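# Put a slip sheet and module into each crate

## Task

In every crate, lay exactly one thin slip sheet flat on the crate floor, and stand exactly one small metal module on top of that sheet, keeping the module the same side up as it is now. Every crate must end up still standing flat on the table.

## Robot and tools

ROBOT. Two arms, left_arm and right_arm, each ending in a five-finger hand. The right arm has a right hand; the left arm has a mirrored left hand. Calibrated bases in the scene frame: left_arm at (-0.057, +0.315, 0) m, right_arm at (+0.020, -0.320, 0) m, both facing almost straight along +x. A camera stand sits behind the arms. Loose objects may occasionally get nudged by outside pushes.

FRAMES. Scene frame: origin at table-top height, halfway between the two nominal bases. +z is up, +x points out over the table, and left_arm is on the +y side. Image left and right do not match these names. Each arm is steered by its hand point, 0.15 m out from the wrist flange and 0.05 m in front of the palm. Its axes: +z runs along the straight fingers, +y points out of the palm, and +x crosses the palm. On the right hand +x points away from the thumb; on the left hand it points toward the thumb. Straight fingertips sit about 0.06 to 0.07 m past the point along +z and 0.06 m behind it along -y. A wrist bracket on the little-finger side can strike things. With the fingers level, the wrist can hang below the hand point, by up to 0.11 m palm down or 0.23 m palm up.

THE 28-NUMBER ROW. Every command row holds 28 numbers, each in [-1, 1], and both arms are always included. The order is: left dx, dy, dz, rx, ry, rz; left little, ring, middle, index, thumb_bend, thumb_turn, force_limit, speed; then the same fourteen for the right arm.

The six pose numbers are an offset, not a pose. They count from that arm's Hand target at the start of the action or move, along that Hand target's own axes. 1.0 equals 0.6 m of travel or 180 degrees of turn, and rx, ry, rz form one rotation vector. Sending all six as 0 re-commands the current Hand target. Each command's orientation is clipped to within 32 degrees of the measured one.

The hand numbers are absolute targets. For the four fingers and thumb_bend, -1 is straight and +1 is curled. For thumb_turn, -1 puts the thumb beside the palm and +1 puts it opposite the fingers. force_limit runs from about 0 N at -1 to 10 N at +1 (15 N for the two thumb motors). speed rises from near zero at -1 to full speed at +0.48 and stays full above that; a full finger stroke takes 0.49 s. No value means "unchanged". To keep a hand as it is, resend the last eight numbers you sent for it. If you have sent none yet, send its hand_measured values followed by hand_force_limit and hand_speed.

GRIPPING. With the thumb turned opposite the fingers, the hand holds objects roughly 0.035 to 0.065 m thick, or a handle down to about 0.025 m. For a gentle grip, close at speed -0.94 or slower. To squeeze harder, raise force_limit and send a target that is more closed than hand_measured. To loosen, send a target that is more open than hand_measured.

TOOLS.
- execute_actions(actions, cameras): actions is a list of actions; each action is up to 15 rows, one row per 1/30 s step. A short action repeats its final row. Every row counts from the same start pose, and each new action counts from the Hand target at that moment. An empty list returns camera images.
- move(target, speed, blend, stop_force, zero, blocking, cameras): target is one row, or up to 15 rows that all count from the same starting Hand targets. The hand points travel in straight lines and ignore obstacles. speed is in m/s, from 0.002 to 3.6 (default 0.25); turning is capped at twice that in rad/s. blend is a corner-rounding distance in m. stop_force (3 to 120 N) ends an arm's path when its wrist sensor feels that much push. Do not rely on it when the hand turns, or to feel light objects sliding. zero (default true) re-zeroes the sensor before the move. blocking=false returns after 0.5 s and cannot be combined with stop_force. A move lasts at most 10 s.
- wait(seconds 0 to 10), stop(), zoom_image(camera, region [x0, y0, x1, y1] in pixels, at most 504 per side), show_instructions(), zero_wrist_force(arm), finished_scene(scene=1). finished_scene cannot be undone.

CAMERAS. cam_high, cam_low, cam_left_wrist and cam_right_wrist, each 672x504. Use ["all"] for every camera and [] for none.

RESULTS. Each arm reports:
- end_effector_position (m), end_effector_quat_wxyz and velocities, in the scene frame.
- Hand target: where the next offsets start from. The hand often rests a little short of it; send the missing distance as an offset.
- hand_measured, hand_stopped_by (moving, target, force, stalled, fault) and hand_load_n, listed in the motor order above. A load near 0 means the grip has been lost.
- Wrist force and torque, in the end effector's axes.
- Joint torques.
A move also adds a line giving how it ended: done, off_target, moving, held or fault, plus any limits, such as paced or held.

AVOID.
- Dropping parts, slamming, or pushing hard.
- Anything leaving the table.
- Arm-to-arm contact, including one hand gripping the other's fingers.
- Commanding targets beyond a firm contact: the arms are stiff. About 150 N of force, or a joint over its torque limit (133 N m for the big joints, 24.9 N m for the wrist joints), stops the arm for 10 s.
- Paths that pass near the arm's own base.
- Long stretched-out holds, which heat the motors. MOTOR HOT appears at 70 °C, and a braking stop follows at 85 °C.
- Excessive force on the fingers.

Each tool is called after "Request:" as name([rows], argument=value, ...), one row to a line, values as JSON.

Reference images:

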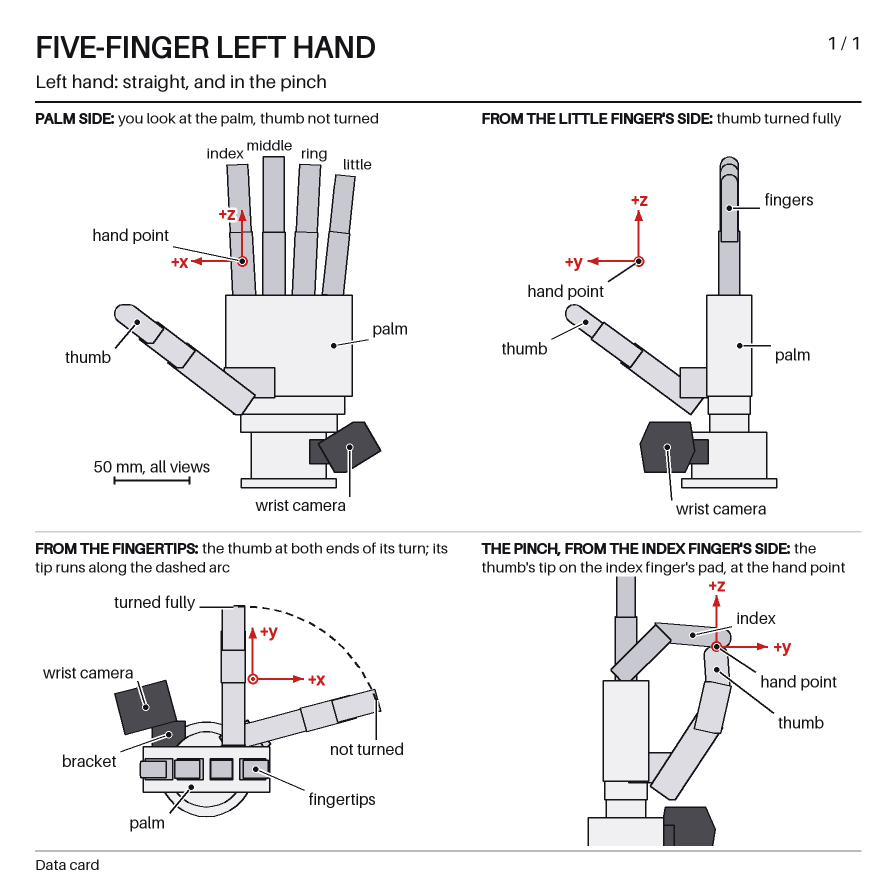

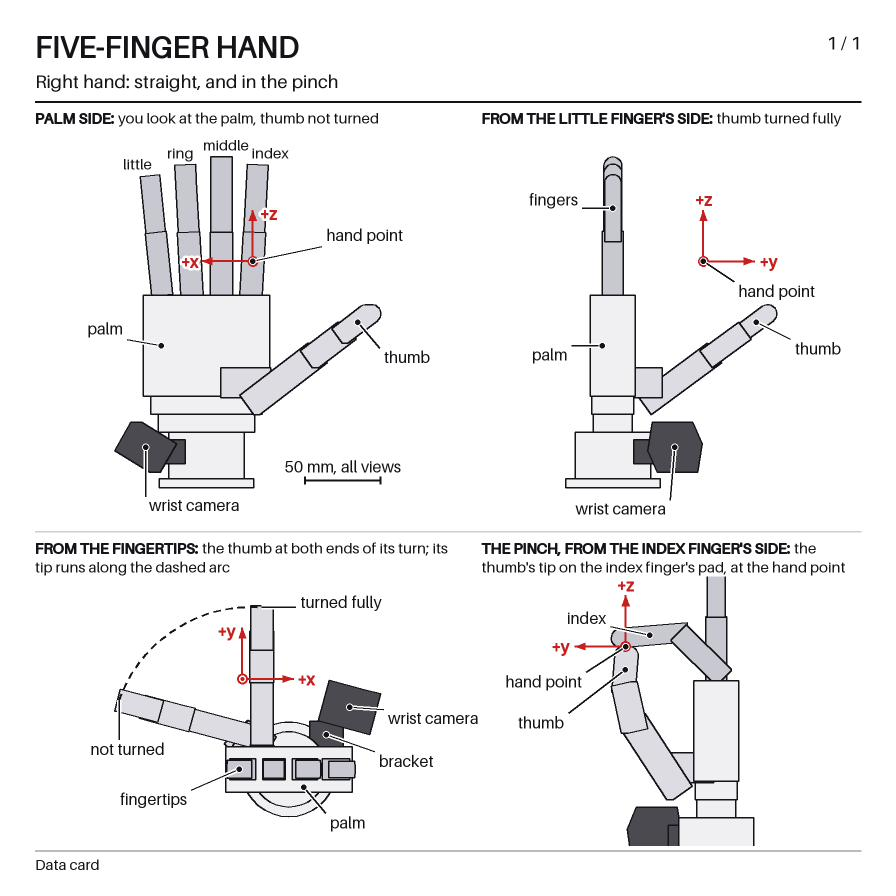

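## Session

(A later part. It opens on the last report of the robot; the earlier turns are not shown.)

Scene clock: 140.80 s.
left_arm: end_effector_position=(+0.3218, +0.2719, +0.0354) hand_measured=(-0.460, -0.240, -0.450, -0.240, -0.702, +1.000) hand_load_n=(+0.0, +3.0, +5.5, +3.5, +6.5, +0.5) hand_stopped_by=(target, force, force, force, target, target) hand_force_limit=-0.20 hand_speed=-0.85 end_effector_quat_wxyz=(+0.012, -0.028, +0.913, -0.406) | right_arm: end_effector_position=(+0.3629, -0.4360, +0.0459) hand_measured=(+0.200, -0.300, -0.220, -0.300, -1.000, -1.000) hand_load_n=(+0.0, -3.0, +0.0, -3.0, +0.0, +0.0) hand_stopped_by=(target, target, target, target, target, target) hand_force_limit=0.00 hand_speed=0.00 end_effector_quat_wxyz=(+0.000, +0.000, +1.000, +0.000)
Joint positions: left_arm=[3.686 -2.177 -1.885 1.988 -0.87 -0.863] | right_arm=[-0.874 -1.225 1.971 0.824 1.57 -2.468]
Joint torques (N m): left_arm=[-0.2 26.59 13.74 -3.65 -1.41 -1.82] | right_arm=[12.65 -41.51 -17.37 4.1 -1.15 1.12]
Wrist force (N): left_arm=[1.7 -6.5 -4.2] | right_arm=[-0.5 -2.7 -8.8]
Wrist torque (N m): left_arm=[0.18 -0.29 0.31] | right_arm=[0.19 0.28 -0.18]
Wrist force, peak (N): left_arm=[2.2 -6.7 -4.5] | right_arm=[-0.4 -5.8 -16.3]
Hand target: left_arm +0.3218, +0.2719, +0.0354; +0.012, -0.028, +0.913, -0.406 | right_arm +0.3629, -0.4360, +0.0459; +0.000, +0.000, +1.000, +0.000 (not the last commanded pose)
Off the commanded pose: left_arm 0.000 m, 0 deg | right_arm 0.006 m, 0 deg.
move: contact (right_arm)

Request:
move(target=[0,-0.1424,-0.1285,0,0,0,-0.46,-0.1,-0.1,-0.1,-0.7,1,-0.2,-0.85,0,-0.2275,0.0008,0,0,0,0.2,-0.3,-0.22,-0.3,-1,-1,0,0], speed=0.1, cameras=["cam_left_wrist","cam_right_wrist"])

Scene clock: 142.80 s.
left_arm: end_effector_position=(+0.3218, +0.2720, +0.1504) hand_measured=(-0.460, -0.240, -0.450, -0.240, -0.702, +1.000) hand_load_n=(+0.0, +3.5, +0.0, +3.5, +7.0, +0.5) hand_stopped_by=(target, force, force, force, target, target) hand_force_limit=-0.20 hand_speed=-0.85 end_effector_quat_wxyz=(+0.012, -0.028, +0.913, -0.406) | right_arm: end_effector_position=(+0.3629, -0.5724, +0.0454) hand_measured=(+0.200, -0.300, -0.220, -0.300, -1.000, -1.000) hand_load_n=(+0.0, -8.5, +0.0, -7.0, +0.0, +0.0) hand_stopped_by=(target, target, target, target, target, target) hand_force_limit=0.00 hand_speed=0.00 end_effector_quat_wxyz=(+0.000, +0.000, +1.000, +0.000)
Joint positions: left_arm=[3.686 -1.977 -1.818 1.72 -0.87 -0.863] | right_arm=[-1.071 -1.058 1.708 0.921 1.57 -2.665]
Joint torques (N m): left_arm=[5.89 41.08 24.45 -5.39 -0.29 2.22] | right_arm=[-14.01 -18.23 -21.79 1.8 -0.77 -2.2]
Wrist force (N): left_arm=[1.3 2.7 1.0] | right_arm=[-0.2 4.0 -11.8]
Wrist torque (N m): left_arm=[0.13 -0.15 0.14] | right_arm=[-0.08 0.36 0.12]
Wrist force, peak (N): left_arm=[2.0 -6.5 -4.5] | right_arm=[-0.3 4.3 -12.3]
Hand target: left_arm +0.3218, +0.2720, +0.1505; +0.012, -0.028, +0.913, -0.406 | right_arm +0.3629, -0.5725, +0.0454; +0.000, +0.000, +1.000, +0.000
Off the commanded pose: left_arm 0.000 m, 0 deg | right_arm 0.000 m, 0 deg.
move: done
camera_calibration:
cam_left_wrist: T_world_to_cam=[[-0.207529, -0.647177, 0.733548, 0.131203], [-0.877009, 0.455276, 0.153554, 0.141892], [-0.433344, -0.611461, -0.662063, 0.524504], [0, 0, 0, 1]] pos_world=[0.37896, 0.341025, 0.229222]
cam_right_wrist: T_world_to_cam=[[-0.283203, 0.958128, -0.0422759, 0.657812], [0.813302, 0.263289, 0.518863, -0.170255], [0.508268, 0.11256, -0.853811, 0.0317204], [0, 0, 0, 1]] pos_world=[0.30864, -0.589012, 0.143232]
Images, in order (width x height): cam_left_wrist 672x504, cam_right_wrist 672x504.

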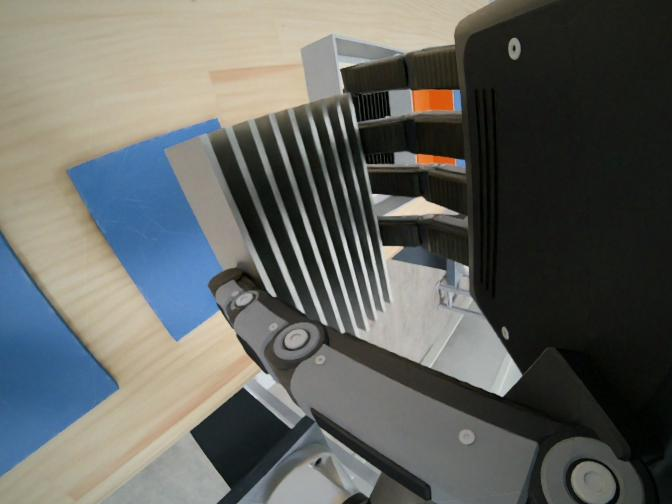

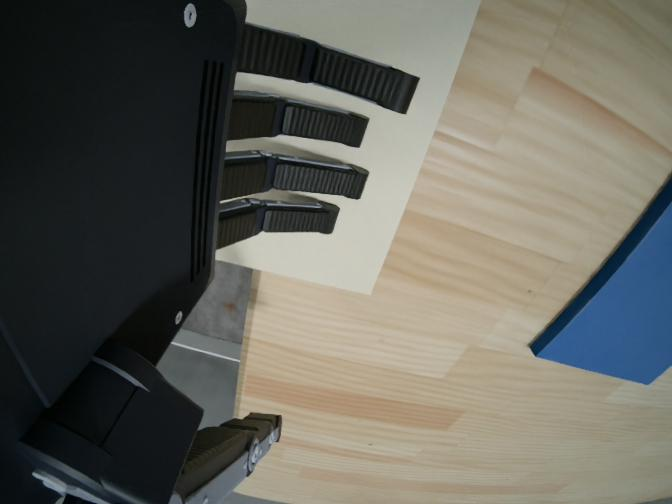

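Request:
move([
  [0,0,0,0,0,0,-0.46,-0.1,-0.1,-0.1,-0.7,1,-0.2,-0.85,0,0,-0.0743,0,0,0,0.2,-0.3,-0.22,-0.3,-1,-1,0,0],
  [0,0,0,0,0,0,-0.46,-0.1,-0.1,-0.1,-0.7,1,-0.2,-0.85,-0.0362,-0.1175,-0.141,0,0,-0.0189,-1,-1,-1,-1,-1,1,0,0.3],
  [0,0,0,0,0,0,-0.46,-0.1,-0.1,-0.1,-0.7,1,-0.2,-0.85,-0.0362,-0.1175,0.0707,0,0,-0.0189,-0.2,-0.3,-0.3,-0.3,-0.05,1,-0.2,0],
  [0,0,0,0,0,0,-0.46,-0.1,-0.1,-0.1,-0.7,1,-0.2,-0.85,-0.0362,-0.1175,0.0707,0,0,-0.0189,0.1,0,-0.02,0,-0.05,1,-0.2,0],
], speed=[0.2,0.2,0.12,0.1], blend=[0.01,0,0,0], cameras=["cam_right_wrist","cam_low"])

Scene clock: 149.77 s.
left_arm: end_effector_position=(+0.3218, +0.2720, +0.1505) hand_measured=(-0.460, -0.240, -0.450, -0.240, -0.702, +1.000) hand_load_n=(+0.0, +3.5, +0.0, +3.5, +7.0, +1.0) hand_stopped_by=(target, force, force, force, target, target) hand_force_limit=-0.20 hand_speed=-0.85 end_effector_quat_wxyz=(+0.012, -0.028, +0.913, -0.406) | right_arm: end_effector_position=(+0.3847, -0.6430, +0.0030) hand_measured=(+0.100, +0.000, -0.020, +0.000, -0.050, +1.000) hand_load_n=(+0.0, +0.0, +0.0, +0.0, +0.0, +0.5) hand_stopped_by=(target, target, target, target, target, target) hand_force_limit=-0.20 hand_speed=0.00 end_effector_quat_wxyz=(+0.000, -0.030, +1.000, +0.000)
Joint positions: left_arm=[3.686 -1.977 -1.817 1.72 -0.87 -0.863] | right_arm=[-1.093 -0.86 1.491 0.939 1.57 -2.746]
Joint torques (N m): left_arm=[5.73 41.06 23.21 -5.41 -0.24 2.09] | right_arm=[12.65 -31.36 -13.69 3.16 -0.15 1.95]
Wrist force (N): left_arm=[1.3 2.4 0.8] | right_arm=[-0.3 0.0 -0.2]
Wrist torque (N m): left_arm=[0.10 -0.16 0.14] | right_arm=[0.04 0.06 -0.03]
Wrist force, peak (N): left_arm=[1.7 2.7 1.3] | right_arm=[-0.2 4.5 -12.1]
Hand target: left_arm +0.3218, +0.2720, +0.1505; +0.012, -0.028, +0.913, -0.406 | right_arm +0.3847, -0.6430, +0.0030; +0.000, -0.030, +1.000, +0.000
Off the commanded pose: left_arm 0.000 m, 0 deg | right_arm 0.000 m, 0 deg.
move: done
camera_calibration:
cam_right_wrist: T_world_to_cam=[[-0.339501, 0.939656, -0.042262, 0.739597], [0.796277, 0.311034, 0.518845, -0.110105], [0.500681, 0.142496, -0.853823, 0.0145785], [0, 0, 0, 1]] pos_world=[0.331469, -0.662798, 0.100832]
Images, in order (width x height): cam_low 672x504, cam_right_wrist 672x504.

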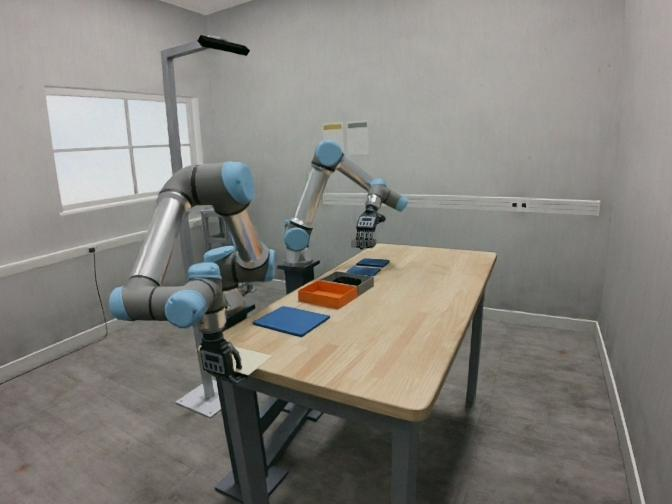

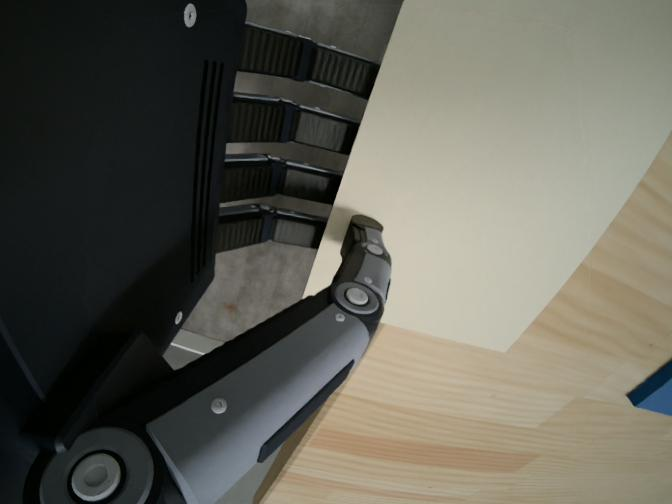

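Request:
move([
  [0,0,0,0,0,0,-0.46,-0.1,-0.1,-0.1,-0.7,1,-0.2,-0.85,0,0,0,0,0,0,0.1,0,0.3,0.3,-0.05,1,-0.2,-0.85],
  [0,0,0,0,0,0,-0.46,-0.1,-0.1,-0.1,-0.7,1,-0.2,-0.85,0,0,0,0,0,0,0.18,0.18,0.3,0.3,-0.05,1,-0.7,-0.6],
  [0,0,0,0,0,0,-0.46,-0.1,-0.1,-0.1,-0.7,1,-0.2,-0.85,0,0,-0.1,0,0,0,0.18,0.18,0.3,0.3,-0.05,1,-0.7,-0.6],
], speed=[0.1,0.1,0.1], blend=[0,0,0], cameras=["cam_right_wrist","cam_low"])

Scene clock: 152.53 s.
left_arm: end_effector_position=(+0.3218, +0.2720, +0.1505) hand_measured=(-0.460, -0.240, -0.450, -0.240, -0.702, +1.000) hand_load_n=(+0.0, +3.5, +0.0, +4.0, +7.0, +1.0) hand_stopped_by=(target, force, force, force, target, target) hand_force_limit=-0.20 hand_speed=-0.85 end_effector_quat_wxyz=(+0.012, -0.028, +0.913, -0.406) | right_arm: end_effector_position=(+0.3847, -0.6429, +0.0630) hand_measured=(+0.180, +0.180, +0.214, +0.220, -0.050, +1.000) hand_load_n=(+0.5, +0.0, +6.5, +4.0, +1.5, -0.5) hand_stopped_by=(target, target, force, force, target, target) hand_force_limit=-0.70 hand_speed=-0.60 end_effector_quat_wxyz=(+0.000, -0.030, +1.000, +0.000)
Joint positions: left_arm=[3.686 -1.977 -1.817 1.72 -0.87 -0.863] | right_arm=[-1.093 -0.937 1.447 1.06 1.57 -2.746]
Joint torques (N m): left_arm=[5.91 40.71 23.48 -5.42 -0.23 2.09] | right_arm=[-5.4 -58.87 -23.05 4.78 -0.53 -2.02]
Wrist force (N): left_arm=[1.5 2.5 0.8] | right_arm=[-0.2 0.0 -0.1]
Wrist torque (N m): left_arm=[0.11 -0.19 0.16] | right_arm=[0.06 0.01 0.00]
Wrist force, peak (N): left_arm=[1.7 2.7 1.1] | right_arm=[-0.4 0.0 1.0]
Hand target: left_arm +0.3218, +0.2720, +0.1505; +0.012, -0.028, +0.913, -0.406 | right_arm +0.3846, -0.6430, +0.0630; +0.000, -0.030, +1.000, +0.000
Off the commanded pose: left_arm 0.000 m, 0 deg | right_arm 0.000 m, 0 deg.
move: done
camera_calibration:
cam_right_wrist: T_world_to_cam=[[-0.339577, 0.939626, -0.04231, 0.742048], [0.796245, 0.311122, 0.518841, -0.141145], [0.500681, 0.142497, -0.853823, 0.0657088], [0, 0, 0, 1]] pos_world=[0.331469, -0.662698, 0.160732]
Images, in order (width x height): cam_low 672x504, cam_right_wrist 672x504.

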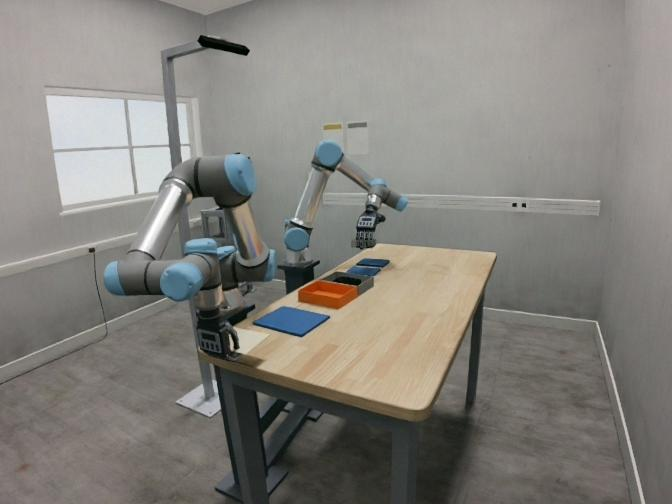

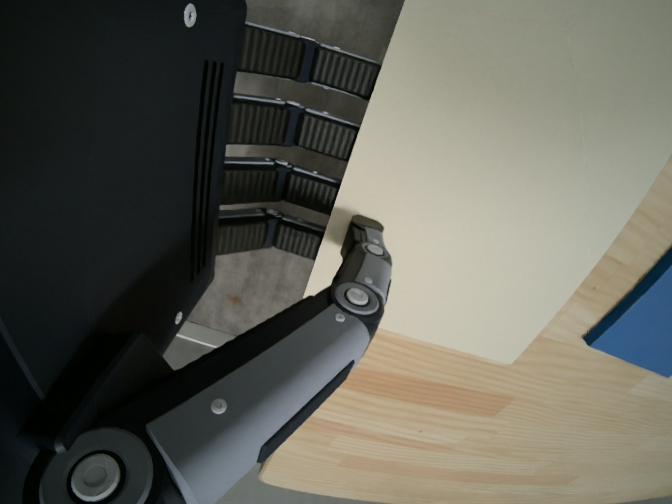

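Request:
move(target=[0,0,0,0,0,0,-0.46,-0.1,-0.1,-0.1,-0.7,1,-0.2,-0.85,-0.0299,0.5207,-0.0617,0,0,0.0411,0.18,0.18,0.3,0.3,-0.05,1,-0.7,-0.6], speed=0.25, cameras=["all"])

Scene clock: 156.23 s.
left_arm: end_effector_position=(+0.3218, +0.2720, +0.1505) hand_measured=(-0.460, -0.240, -0.450, -0.240, -0.702, +1.000) hand_load_n=(+0.0, +3.0, +0.0, +3.5, +7.0, +0.5) hand_stopped_by=(target, force, force, force, target, target) hand_force_limit=-0.20 hand_speed=-0.85 end_effector_quat_wxyz=(+0.012, -0.028, +0.913, -0.406) | right_arm: end_effector_position=(+0.3840, -0.3301, +0.1000) hand_measured=(+0.180, +0.180, +0.214, +0.220, -0.050, +1.000) hand_load_n=(+0.0, +0.0, +6.5, +4.0, +1.5, -0.5) hand_stopped_by=(target, target, force, force, target, target) hand_force_limit=-0.70 hand_speed=-0.60 end_effector_quat_wxyz=(+0.000, +0.035, +0.999, +0.000)
Joint positions: left_arm=[3.686 -1.977 -1.817 1.72 -0.87 -0.863] | right_arm=[-0.591 -1.361 1.981 0.95 1.57 -2.115]
Joint torques (N m): left_arm=[6.46 39.95 23.6 -5.23 -0.08 2.19] | right_arm=[15.11 -40.2 -21.28 4.71 2 2.07]
Wrist force (N): left_arm=[1.6 2.5 0.9] | right_arm=[0.1 -0.1 0.2]
Wrist torque (N m): left_arm=[0.10 -0.19 0.16] | right_arm=[0.02 -0.03 -0.09]
Wrist force, peak (N): left_arm=[1.6 2.7 1.4] | right_arm=[-0.5 -1.2 0.1]
Hand target: left_arm +0.3218, +0.2720, +0.1505; +0.012, -0.028, +0.913, -0.406 | right_arm +0.3840, -0.3300, +0.1000; +0.000, +0.035, +0.999, +0.000
Off the commanded pose: left_arm 0.000 m, 0 deg | right_arm 0.000 m, 0 deg.
move: done
camera_calibration:
cam_left_wrist: T_world_to_cam=[[-0.207529, -0.647177, 0.733548, 0.13113], [-0.877009, 0.455276, 0.153554, 0.141877], [-0.433344, -0.611461, -0.662063, 0.52457], [0, 0, 0, 1]] pos_world=[0.37896, 0.341025, 0.229322]
cam_right_wrist: T_world_to_cam=[[-0.215741, 0.975538, -0.0422032, 0.41372], [0.829644, 0.205926, 0.518927, -0.30463], [0.514924, 0.07694, -0.853776, 0.0259916], [0, 0, 0, 1]] pos_world=[0.328607, -0.342868, 0.197732]

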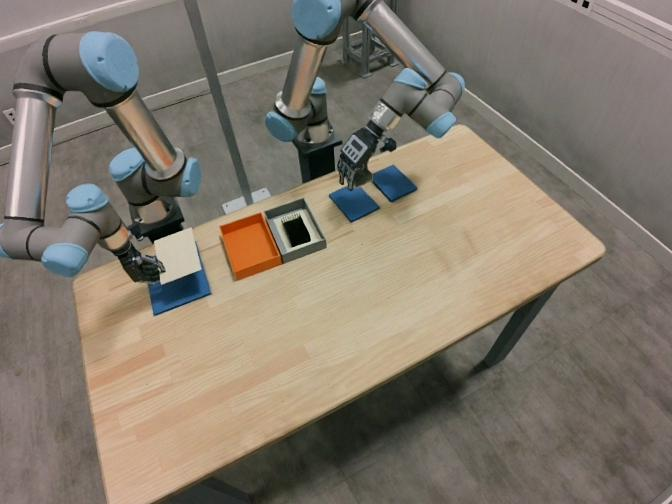

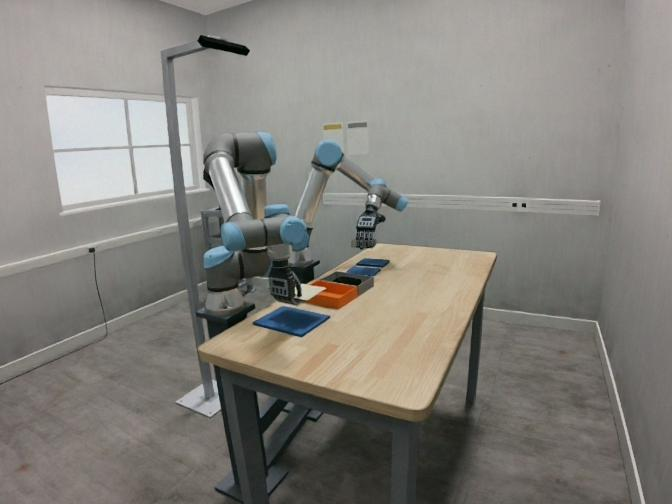

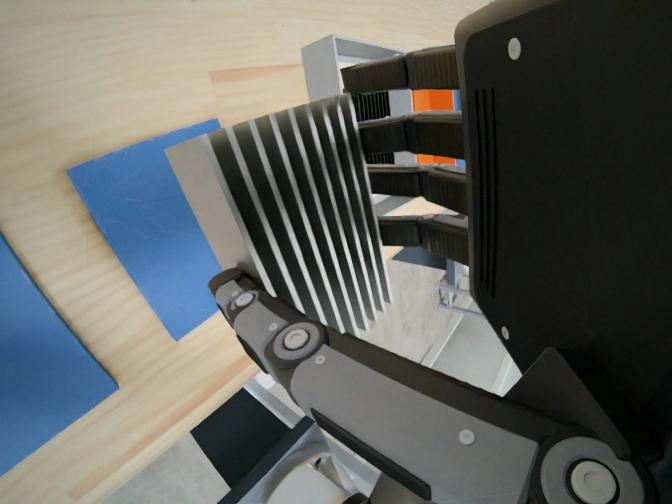

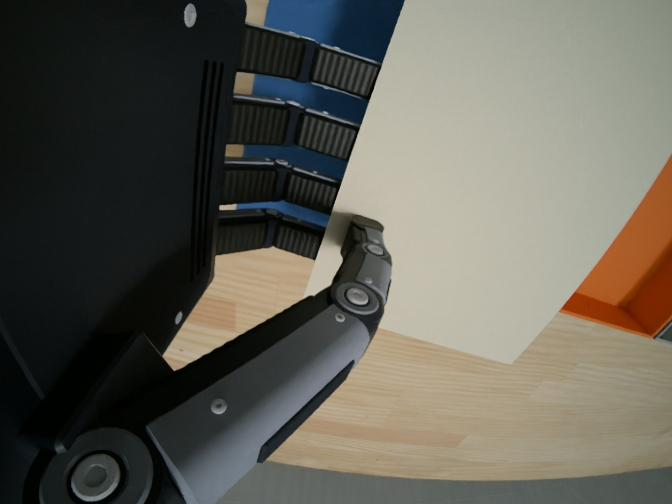

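Request:
zoom_image(camera="cam_right_wrist", region=[500, 140, 672, 370])

Request:
zoom_image(camera="cam_high", region=[200, 180, 350, 300])

Scaled by 2.191 from the camera's 672x504 image, which has a finer 960x720 frame.

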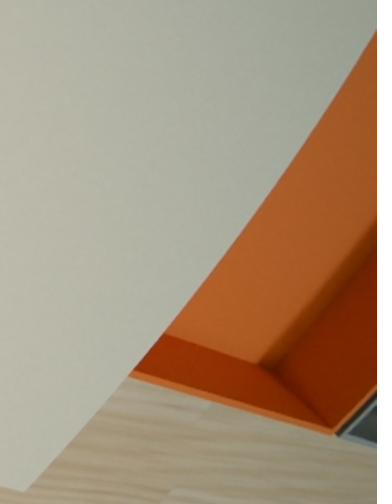

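Scaled by 3.360.

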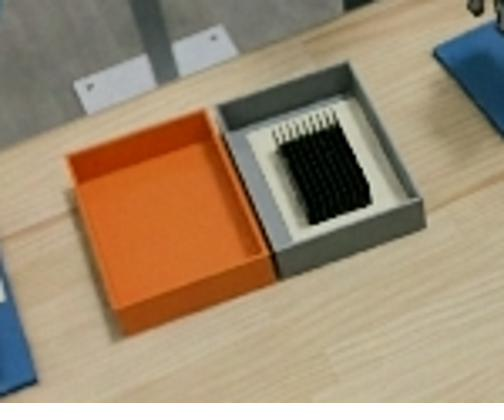

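Request:
move(target=[0,0,0,0,0,0,-0.46,-0.1,-0.1,-0.1,-0.7,1,-0.2,-0.85,0.0159,0.3414,-0.025,0.1667,0.0029,0,0.18,0.18,0.3,0.3,-0.05,1,-0.7,-0.6], speed=0.22, cameras=["cam_high","cam_right_wrist"])

Request:
zoom_image(camera="cam_right_wrist", region=[420, 140, 672, 400])

Scene clock: 159.83 s.
left_arm: end_effector_position=(+0.3218, +0.2720, +0.1505) hand_measured=(-0.460, -0.240, -0.450, -0.240, -0.702, +1.000) hand_load_n=(+0.0, +3.5, +0.0, +3.5, +7.0, +1.0) hand_stopped_by=(target, force, force, force, target, target) hand_force_limit=-0.20 hand_speed=-0.85 end_effector_quat_wxyz=(+0.012, -0.028, +0.913, -0.406) | right_arm: end_effector_position=(+0.3887, -0.1251, +0.1150) hand_measured=(+0.180, +0.180, +0.214, +0.220, -0.050, +1.000) hand_load_n=(+0.0, +0.0, +6.5, +3.5, +1.5, -0.5) hand_stopped_by=(target, target, force, force, target, target) hand_force_limit=-0.70 hand_speed=-0.60 end_effector_quat_wxyz=(-0.013, +0.034, +0.965, -0.259)
Joint positions: left_arm=[3.686 -1.977 -1.817 1.72 -0.87 -0.863] | right_arm=[0.376 -1.13 1.69 1.251 2.041 -1.089]
Joint torques (N m): left_arm=[6.46 39.72 24.77 -5.29 -0.09 2.14] | right_arm=[14.99 -20.45 -22.17 5.29 2.72 1.95]
Wrist force (N): left_arm=[1.9 2.0 1.1] | right_arm=[0.2 0.2 0.9]
Wrist torque (N m): left_arm=[0.02 -0.22 0.19] | right_arm=[0.06 -0.10 -0.21]
Wrist force, peak (N): left_arm=[1.6 2.8 1.3] | right_arm=[-0.2 -1.2 0.6]
Hand target: left_arm +0.3218, +0.2720, +0.1505; +0.012, -0.028, +0.913, -0.406 | right_arm +0.3887, -0.1250, +0.1150; -0.013, +0.034, +0.965, -0.259
Off the commanded pose: left_arm 0.000 m, 0 deg | right_arm 0.000 m, 0 deg.
move: done
camera_calibration:
cam_right_wrist: T_world_to_cam=[[-0.228223, 0.827392, -0.513164, 0.255874], [0.849144, 0.427009, 0.310835, -0.314671], [0.476307, -0.36481, -0.800028, -0.0258114], [0, 0, 0, 1]] pos_world=[0.337891, -0.0867574, 0.208466]
Images, in order (width x height): cam_high 672x504, cam_right_wrist 672x504.

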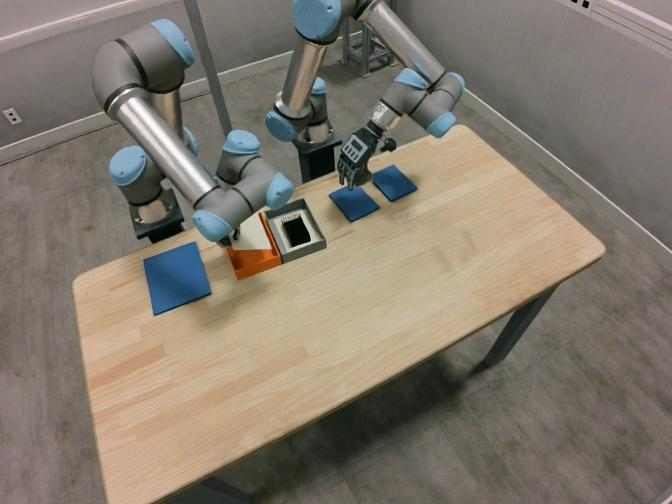

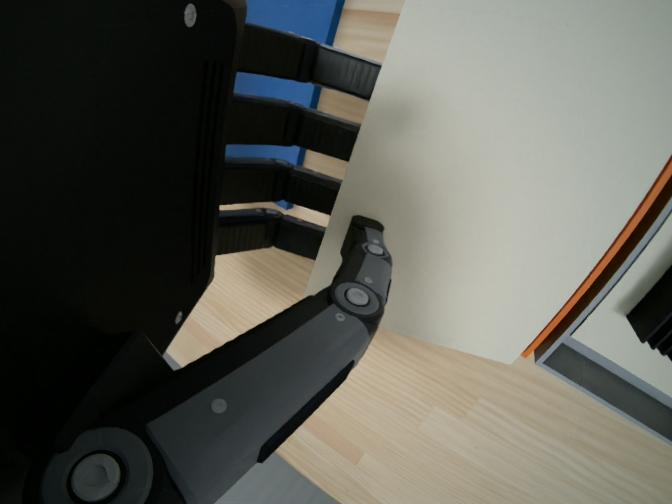

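Scaled by 1.938 from the camera's 672x504 image, which has a finer 960x720 frame.

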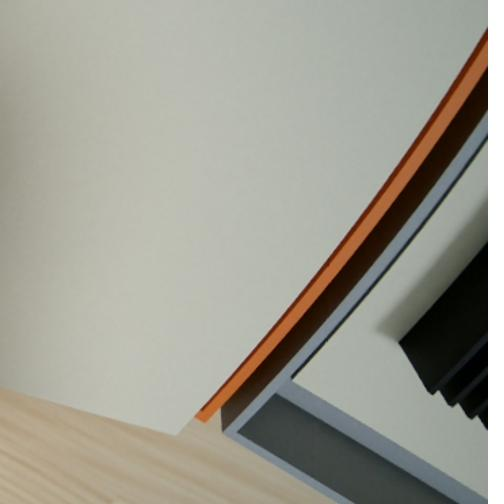

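Request:
move(target=[0,0,0,0,0,0,-0.46,-0.1,-0.1,-0.1,-0.7,1,-0.2,-0.85,-0.001,0.068,0.0858,0,0,0,0.18,0.18,0.3,0.3,-0.05,1,-0.7,-0.6], speed=0.08, cameras=["cam_right_wrist"])

Request:
zoom_image(camera="cam_right_wrist", region=[420, 140, 672, 400])

Scene clock: 162.17 s.
left_arm: end_effector_position=(+0.3218, +0.2720, +0.1505) hand_measured=(-0.460, -0.240, -0.450, -0.240, -0.702, +1.000) hand_load_n=(+0.0, +3.5, +0.0, +3.5, +7.0, +0.5) hand_stopped_by=(target, force, force, force, target, target) hand_force_limit=-0.20 hand_speed=-0.85 end_effector_quat_wxyz=(+0.012, -0.028, +0.913, -0.406) | right_arm: end_effector_position=(+0.3895, -0.1155, +0.0501) hand_measured=(+0.180, +0.180, +0.214, +0.220, -0.050, +1.000) hand_load_n=(+0.0, +0.0, +6.0, +4.0, +1.5, -0.5) hand_stopped_by=(target, target, force, force, target, target) hand_force_limit=-0.70 hand_speed=-0.60 end_effector_quat_wxyz=(-0.013, +0.034, +0.965, -0.259)
Joint positions: left_arm=[3.686 -1.977 -1.817 1.72 -0.87 -0.863] | right_arm=[0.397 -1.024 1.726 1.12 2.036 -1.067]
Joint torques (N m): left_arm=[5.9 38.85 23.3 -5.36 -0.03 2.03] | right_arm=[13.97 -23.57 -5.59 0.79 -0.92 2.03]
Wrist force (N): left_arm=[1.6 2.5 1.0] | right_arm=[-0.1 -0.3 0.6]
Wrist torque (N m): left_arm=[0.09 -0.19 0.15] | right_arm=[-0.01 -0.03 -0.24]
Wrist force, peak (N): left_arm=[1.7 2.7 0.8] | right_arm=[-0.1 0.2 1.2]
Hand target: left_arm +0.3218, +0.2720, +0.1505; +0.012, -0.028, +0.913, -0.406 | right_arm +0.3895, -0.1155, +0.0500; -0.013, +0.034, +0.965, -0.259
Off the commanded pose: left_arm 0.000 m, 0 deg | right_arm 0.000 m, 0 deg.
move: done
camera_calibration:
cam_right_wrist: T_world_to_cam=[[-0.228239, 0.827348, -0.513228, 0.214821], [0.849193, 0.427005, 0.310706, -0.299274], [0.476212, -0.364914, -0.800037, -0.074587], [0, 0, 0, 1]] pos_world=[0.338691, -0.0771576, 0.143566]
Images, in order (width x height): cam_right_wrist 672x504.

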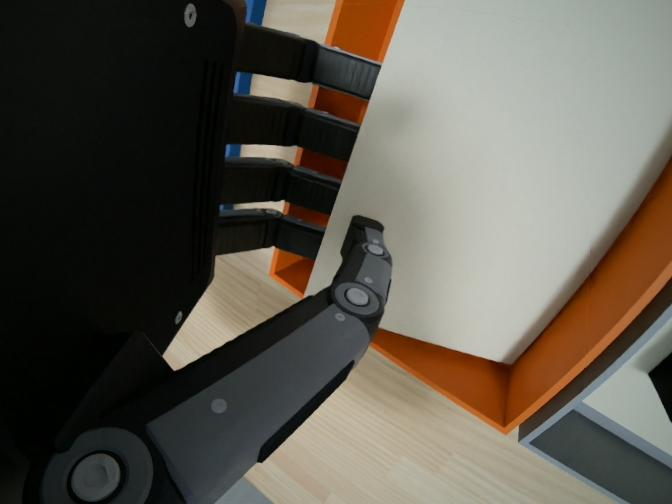

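Scaled by 1.938 from the camera's 672x504 image, which has a finer 960x720 frame.

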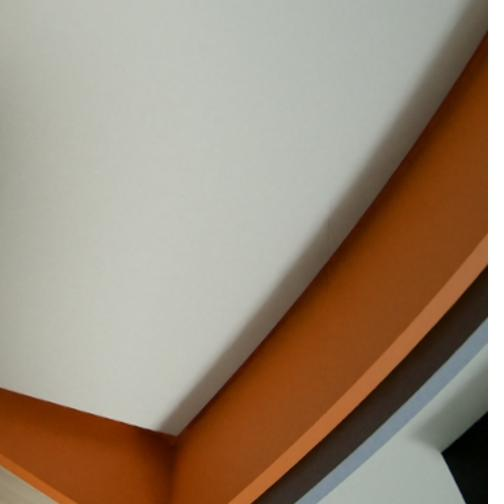

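Request:
move([
  [0,0,0,0,0,0,-0.46,-0.1,-0.1,-0.1,-0.7,1,-0.2,-0.85,0,0,0,0,0,0,0.18,0.18,0.3,0.3,-0.6,1,-0.7,-0.6],
  [0,0,0,0,0,0,-0.46,-0.1,-0.1,-0.1,-0.7,1,-0.2,-0.85,0,0,0,0,0,0,0.18,0.18,0.3,0.3,-1,1,-0.7,-0.2],
], speed=0.1, cameras=["cam_right_wrist"])

Scene clock: 164.57 s.
left_arm: end_effector_position=(+0.3218, +0.2720, +0.1505) hand_measured=(-0.460, -0.240, -0.450, -0.240, -0.702, +1.000) hand_load_n=(+0.0, +3.5, +0.0, +3.5, +7.0, +1.0) hand_stopped_by=(target, force, force, force, target, target) hand_force_limit=-0.20 hand_speed=-0.85 end_effector_quat_wxyz=(+0.012, -0.028, +0.913, -0.406) | right_arm: end_effector_position=(+0.3895, -0.1155, +0.0500) hand_measured=(+0.180, +0.180, +0.214, +0.220, -1.000, +1.000) hand_load_n=(+0.0, +0.0, +0.0, +0.0, +0.0, +0.0) hand_stopped_by=(target, target, force, force, target, target) hand_force_limit=-0.70 hand_speed=-0.20 end_effector_quat_wxyz=(-0.013, +0.034, +0.965, -0.259)
Joint positions: left_arm=[3.686 -1.977 -1.817 1.72 -0.87 -0.863] | right_arm=[0.397 -1.024 1.726 1.12 2.036 -1.067]
Joint torques (N m): left_arm=[5.69 39.81 22.69 -5.28 -0.09 2.27] | right_arm=[14.26 -23.14 -8.45 1.41 -0.31 1.85]
Wrist force (N): left_arm=[1.3 2.3 1.0] | right_arm=[-0.1 -0.1 0.8]
Wrist torque (N m): left_arm=[0.07 -0.15 0.15] | right_arm=[0.01 -0.04 -0.24]
Wrist force, peak (N): left_arm=[1.6 2.8 1.2] | right_arm=[0.0 -0.1 1.0]
Hand target: left_arm +0.3218, +0.2720, +0.1505; +0.012, -0.028, +0.913, -0.406 | right_arm +0.3895, -0.1155, +0.0500; -0.013, +0.034, +0.965, -0.259
Off the commanded pose: left_arm 0.000 m, 0 deg | right_arm 0.000 m, 0 deg.
move: done
camera_calibration:
cam_right_wrist: T_world_to_cam=[[-0.228239, 0.827348, -0.513228, 0.214769], [0.849193, 0.427005, 0.310706, -0.299243], [0.476212, -0.364914, -0.800037, -0.074667], [0, 0, 0, 1]] pos_world=[0.338691, -0.0771576, 0.143466]
Images, in order (width x height): cam_right_wrist 672x504.

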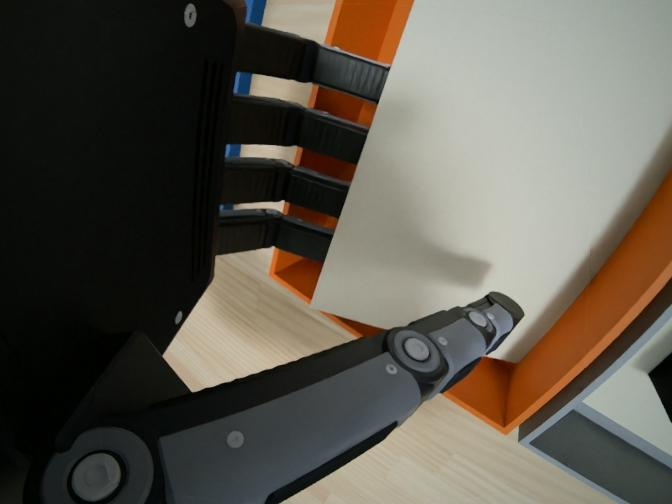

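Request:
move([
  [0,0,0,0,0,0,-0.46,-0.1,-0.1,-0.1,-0.7,1,-0.2,-0.85,0,0.0144,-0.0083,0,0,0,0.18,0.18,0.3,0.3,-1,1,-0.7,-0.2],
  [0,0,0,0,0,0,-0.46,-0.1,-0.1,-0.1,-0.7,1,-0.2,-0.85,0,0.0144,-0.0083,0,0,0,-0.1,-0.1,-0.1,-0.1,-1,1,-0.7,-0.5],
  [0,0,0,0,0,0,-0.46,-0.1,-0.1,-0.1,-0.7,1,-0.2,-0.85,-0.0005,0.036,0.0023,0.0833,0.0015,0,-0.1,-0.1,-0.1,-0.1,-1,1,-0.7,-0.5],
], speed=[0.06,0.06,0.2], blend=[0.003,0.003,0], cameras=["cam_right_wrist"])

Scene clock: 167.53 s.
left_arm: end_effector_position=(+0.3218, +0.2720, +0.1505) hand_measured=(-0.460, -0.240, -0.450, -0.240, -0.702, +1.000) hand_load_n=(+0.0, +3.5, +0.0, +3.5, +7.0, +0.5) hand_stopped_by=(target, force, force, force, target, target) hand_force_limit=-0.20 hand_speed=-0.85 end_effector_quat_wxyz=(+0.012, -0.028, +0.913, -0.406) | right_arm: end_effector_position=(+0.3910, -0.0975, +0.0380) hand_measured=(-0.100, -0.100, -0.100, -0.100, -1.000, +1.000) hand_load_n=(+0.0, +0.0, +0.0, +0.0, +0.0, +0.0) hand_stopped_by=(target, target, target, target, target, target) hand_force_limit=-0.70 hand_speed=-0.50 end_effector_quat_wxyz=(-0.020, +0.032, +0.923, -0.382)
Joint positions: left_arm=[3.686 -1.977 -1.817 1.72 -0.87 -0.863] | right_arm=[0.548 -0.834 1.589 1.336 2.188 -0.806]
Joint torques (N m): left_arm=[6.15 39.19 23.5 -5.1 -0.06 2.29] | right_arm=[15.26 -28.67 -20.3 4.83 2.79 2.06]
Wrist force (N): left_arm=[1.4 2.5 1.0] | right_arm=[0.1 -0.8 1.3]
Wrist torque (N m): left_arm=[0.10 -0.15 0.14] | right_arm=[-0.06 -0.16 -0.36]
Wrist force, peak (N): left_arm=[1.5 2.8 1.1] | right_arm=[0.1 -0.8 1.3]
Hand target: left_arm +0.3218, +0.2720, +0.1505; +0.012, -0.028, +0.913, -0.406 | right_arm +0.3910, -0.0975, +0.0380; -0.020, +0.032, +0.923, -0.382
Off the commanded pose: left_arm 0.000 m, 0 deg | right_arm 0.000 m, 0 deg.
move: done; blend cut to 0 m at target 2
camera_calibration:
cam_right_wrist: T_world_to_cam=[[-0.242031, 0.667908, -0.703789, 0.191162], [0.854903, 0.489842, 0.170869, -0.295192], [0.45887, -0.560316, -0.689554, -0.0948998], [0, 0, 0, 1]] pos_world=[0.342174, -0.036255, 0.119538]
Images, in order (width x height): cam_right_wrist 672x504.

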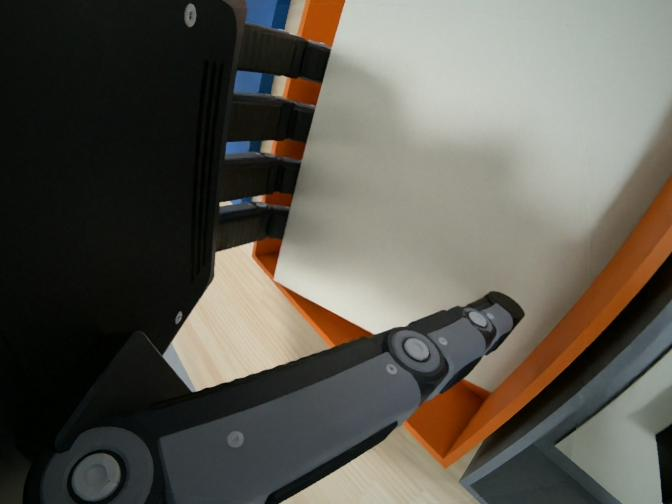

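Request:
move([
  [0,0,0,0,0,0,-0.46,-0.1,-0.1,-0.1,-0.7,1,-0.2,-0.85,0,0,0,0,0,0,-0.32,-0.32,-0.32,-0.32,-1,1,-0.7,-0.6],
  [0,0,0,0,0,0,-0.46,-0.1,-0.1,-0.1,-0.7,1,-0.2,-0.85,0,-0.1,-0.1,0,0,0,-0.32,-0.32,-0.32,-0.32,-1,1,-0.7,-0.6],
], speed=[0.1,0.12], cameras=["cam_right_wrist","cam_high"])

Request:
zoom_image(camera="cam_high", region=[200, 180, 350, 300])

Scene clock: 169.67 s.
left_arm: end_effector_position=(+0.3218, +0.2720, +0.1505) hand_measured=(-0.460, -0.240, -0.450, -0.240, -0.702, +1.000) hand_load_n=(+0.0, +3.5, +0.0, +4.0, +7.0, +0.5) hand_stopped_by=(target, force, force, force, target, target) hand_force_limit=-0.20 hand_speed=-0.85 end_effector_quat_wxyz=(+0.012, -0.028, +0.913, -0.406) | right_arm: end_effector_position=(+0.3920, -0.0976, +0.1228) hand_measured=(-0.320, -0.320, -0.320, -0.320, -1.000, +1.000) hand_load_n=(+0.0, +0.0, +0.0, +0.0, +0.0, +0.0) hand_stopped_by=(target, target, target, target, target, target) hand_force_limit=-0.70 hand_speed=-0.60 end_effector_quat_wxyz=(-0.020, +0.032, +0.923, -0.382)
Joint positions: left_arm=[3.686 -1.977 -1.817 1.72 -0.87 -0.863] | right_arm=[0.546 -0.957 1.542 1.506 2.189 -0.807]
Joint torques (N m): left_arm=[6.11 38.79 23.51 -5.31 0.05 2.09] | right_arm=[-12.72 -58.7 -21.24 5.03 0.97 1.85]
Wrist force (N): left_arm=[1.4 2.2 1.0] | right_arm=[0.2 -0.4 0.9]
Wrist torque (N m): left_arm=[0.05 -0.16 0.16] | right_arm=[-0.02 -0.15 -0.24]
Wrist force, peak (N): left_arm=[1.6 2.6 1.3] | right_arm=[-0.1 0.2 1.9]
Hand target: left_arm +0.3218, +0.2720, +0.1505; +0.012, -0.028, +0.913, -0.406 | right_arm +0.3920, -0.0976, +0.1229; -0.020, +0.032, +0.923, -0.382
Off the commanded pose: left_arm 0.000 m, 0 deg | right_arm 0.000 m, 0 deg.
move: done
camera_calibration:
cam_right_wrist: T_world_to_cam=[[-0.242087, 0.667764, -0.703907, 0.251189], [0.854884, 0.489916, 0.17075, -0.310454], [0.458876, -0.560422, -0.689463, -0.0369649], [0, 0, 0, 1]] pos_world=[0.343174, -0.0363549, 0.204338]
Images, in order (width x height): cam_high 672x504, cam_right_wrist 672x504.

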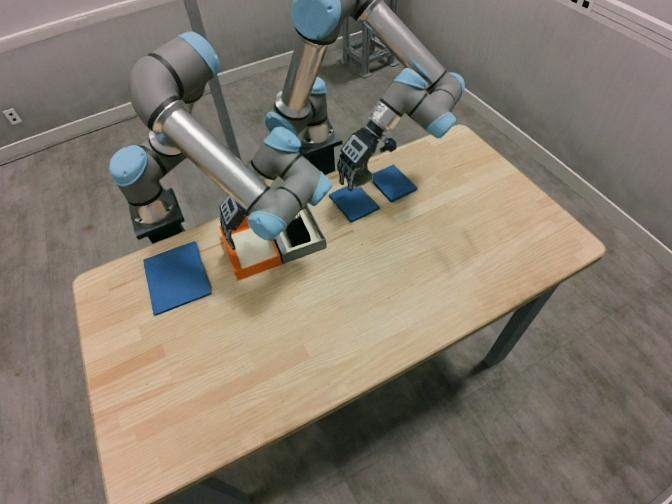

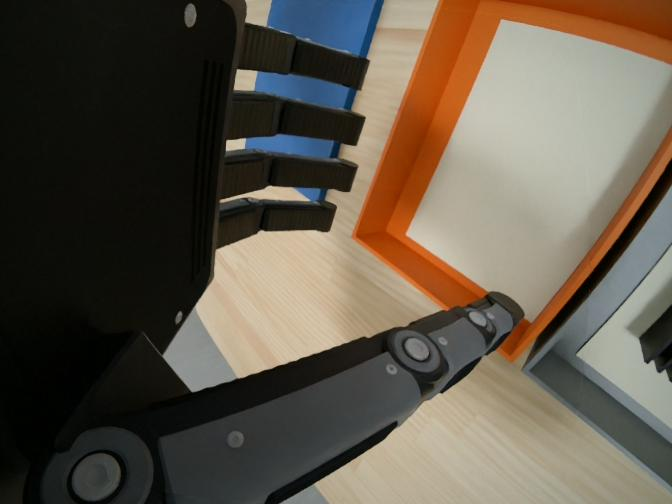

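Scaled by 3.360.

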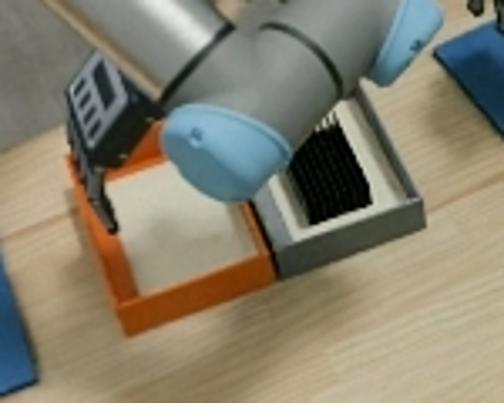

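Request:
move([
  [0.0071,-0.1586,0.1757,0,0.0137,0.0124,-0.46,-0.1,-0.1,-0.1,-0.7,1,-0.2,-0.85,0.0173,-0.4483,0.2672,-0.1667,-0.0029,0,-0.32,-0.32,-0.32,-0.32,-1,1,-0.7,-0.6],
  [0.0176,-0.3915,0.4337,0,0.0338,0.0305,-0.46,-0.1,-0.1,-0.1,-0.7,1,-0.2,-0.85,0.0173,-0.4483,0.2672,-0.1667,-0.0029,0,-0.32,-0.32,-0.32,-0.32,-1,1,-0.7,-0.6],
], speed=[0.3,0.22], blend=[0.03,0], cameras=["all"])

Request:
zoom_image(camera="cam_high", region=[200, 180, 350, 300])

Scene clock: 173.77 s.
left_arm: end_effector_position=(+0.3327, -0.0785, +0.1508) hand_measured=(-0.460, -0.240, -0.450, -0.240, -0.702, +1.000) hand_load_n=(+0.0, +3.5, +0.0, +3.5, +7.0, +0.5) hand_stopped_by=(target, force, force, force, target, target) hand_force_limit=-0.20 hand_speed=-0.85 end_effector_quat_wxyz=(-0.017, +0.037, +0.913, -0.406) | right_arm: end_effector_position=(+0.3598, -0.3996, +0.1998) hand_measured=(-0.320, -0.320, -0.320, -0.320, -1.000, +1.000) hand_load_n=(+0.0, +0.0, +0.0, +0.0, -0.5, +0.0) hand_stopped_by=(target, target, target, target, target, target) hand_force_limit=-0.70 hand_speed=-0.60 end_effector_quat_wxyz=(-0.006, +0.035, +0.991, -0.130)
Joint positions: left_arm=[2.849 -2.105 -1.42 2.144 -0.75 -1.828] | right_arm=[-0.635 -1.54 1.84 1.127 1.79 -2.175]
Joint torques (N m): left_arm=[-9.12 29.93 27.88 0.44 0.11 -2.34] | right_arm=[-13.34 -4.9 -24.47 4.42 -1.31 -2.32]
Wrist force (N): left_arm=[1.9 2.3 0.9] | right_arm=[-0.1 0.1 0.3]
Wrist torque (N m): left_arm=[0.11 -0.19 0.22] | right_arm=[0.05 -0.04 -0.07]
Wrist force, peak (N): left_arm=[1.7 3.1 0.5] | right_arm=[-0.3 -1.6 0.5]
Hand target: left_arm +0.3327, -0.0785, +0.1508; -0.017, +0.037, +0.913, -0.406 | right_arm +0.3598, -0.3996, +0.1998; -0.006, +0.035, +0.991, -0.130
Off the commanded pose: left_arm 0.000 m, 0 deg | right_arm 0.000 m, 0 deg.
move: done
camera_calibration:
cam_left_wrist: T_world_to_cam=[[-0.297756, -0.610919, 0.733566, -0.0608351], [-0.803186, 0.575643, 0.153385, 0.295878], [-0.515978, -0.543519, -0.662083, 0.347961], [0, 0, 0, 1]] pos_world=[0.399072, -0.0183625, 0.229623]
cam_right_wrist: T_world_to_cam=[[-0.219186, 0.932419, -0.287319, 0.513491], [0.840719, 0.32993, 0.429345, -0.258628], [0.495125, -0.147448, -0.856219, 0.0470204], [0, 0, 0, 1]] pos_world=[0.306703, -0.386526, 0.298836]

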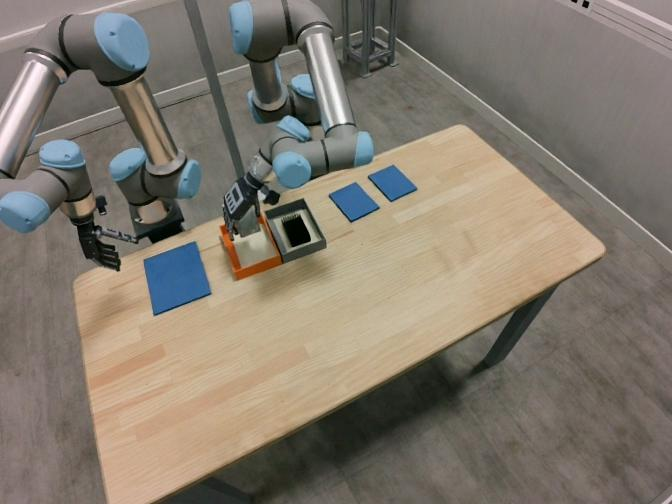

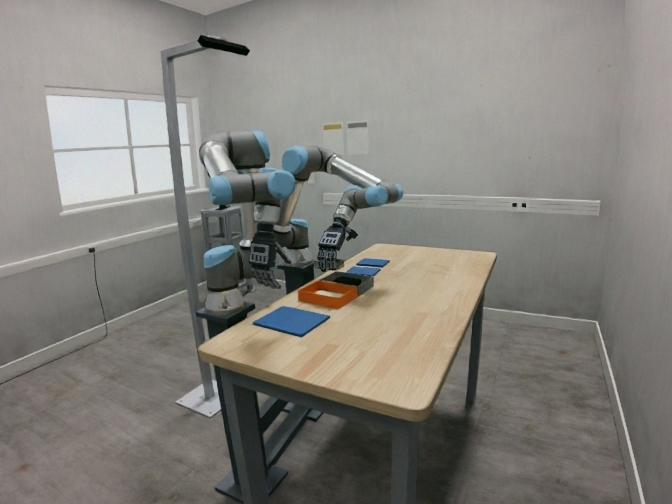

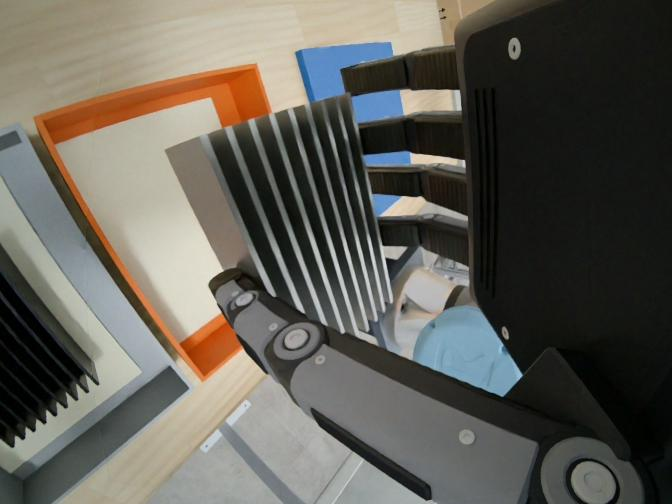

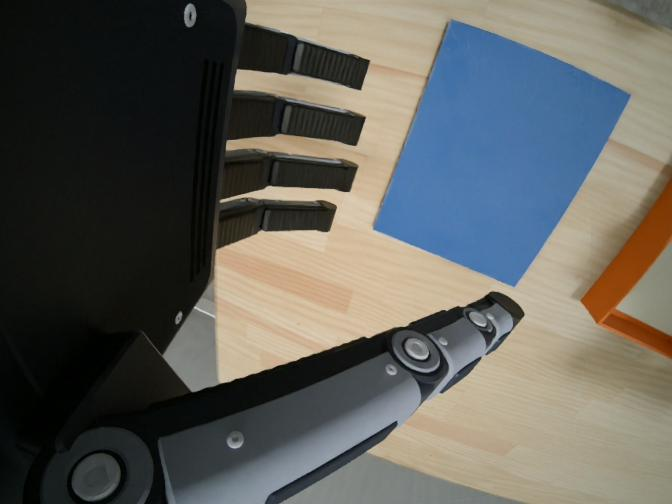

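Scaled by 3.360.

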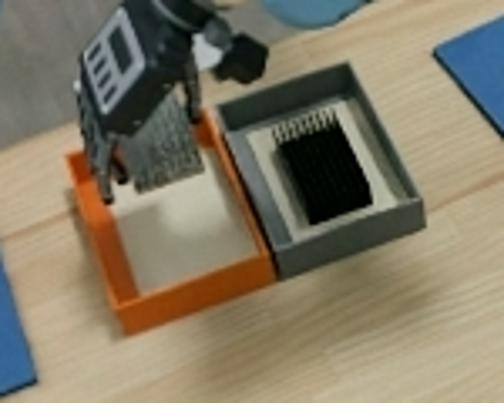

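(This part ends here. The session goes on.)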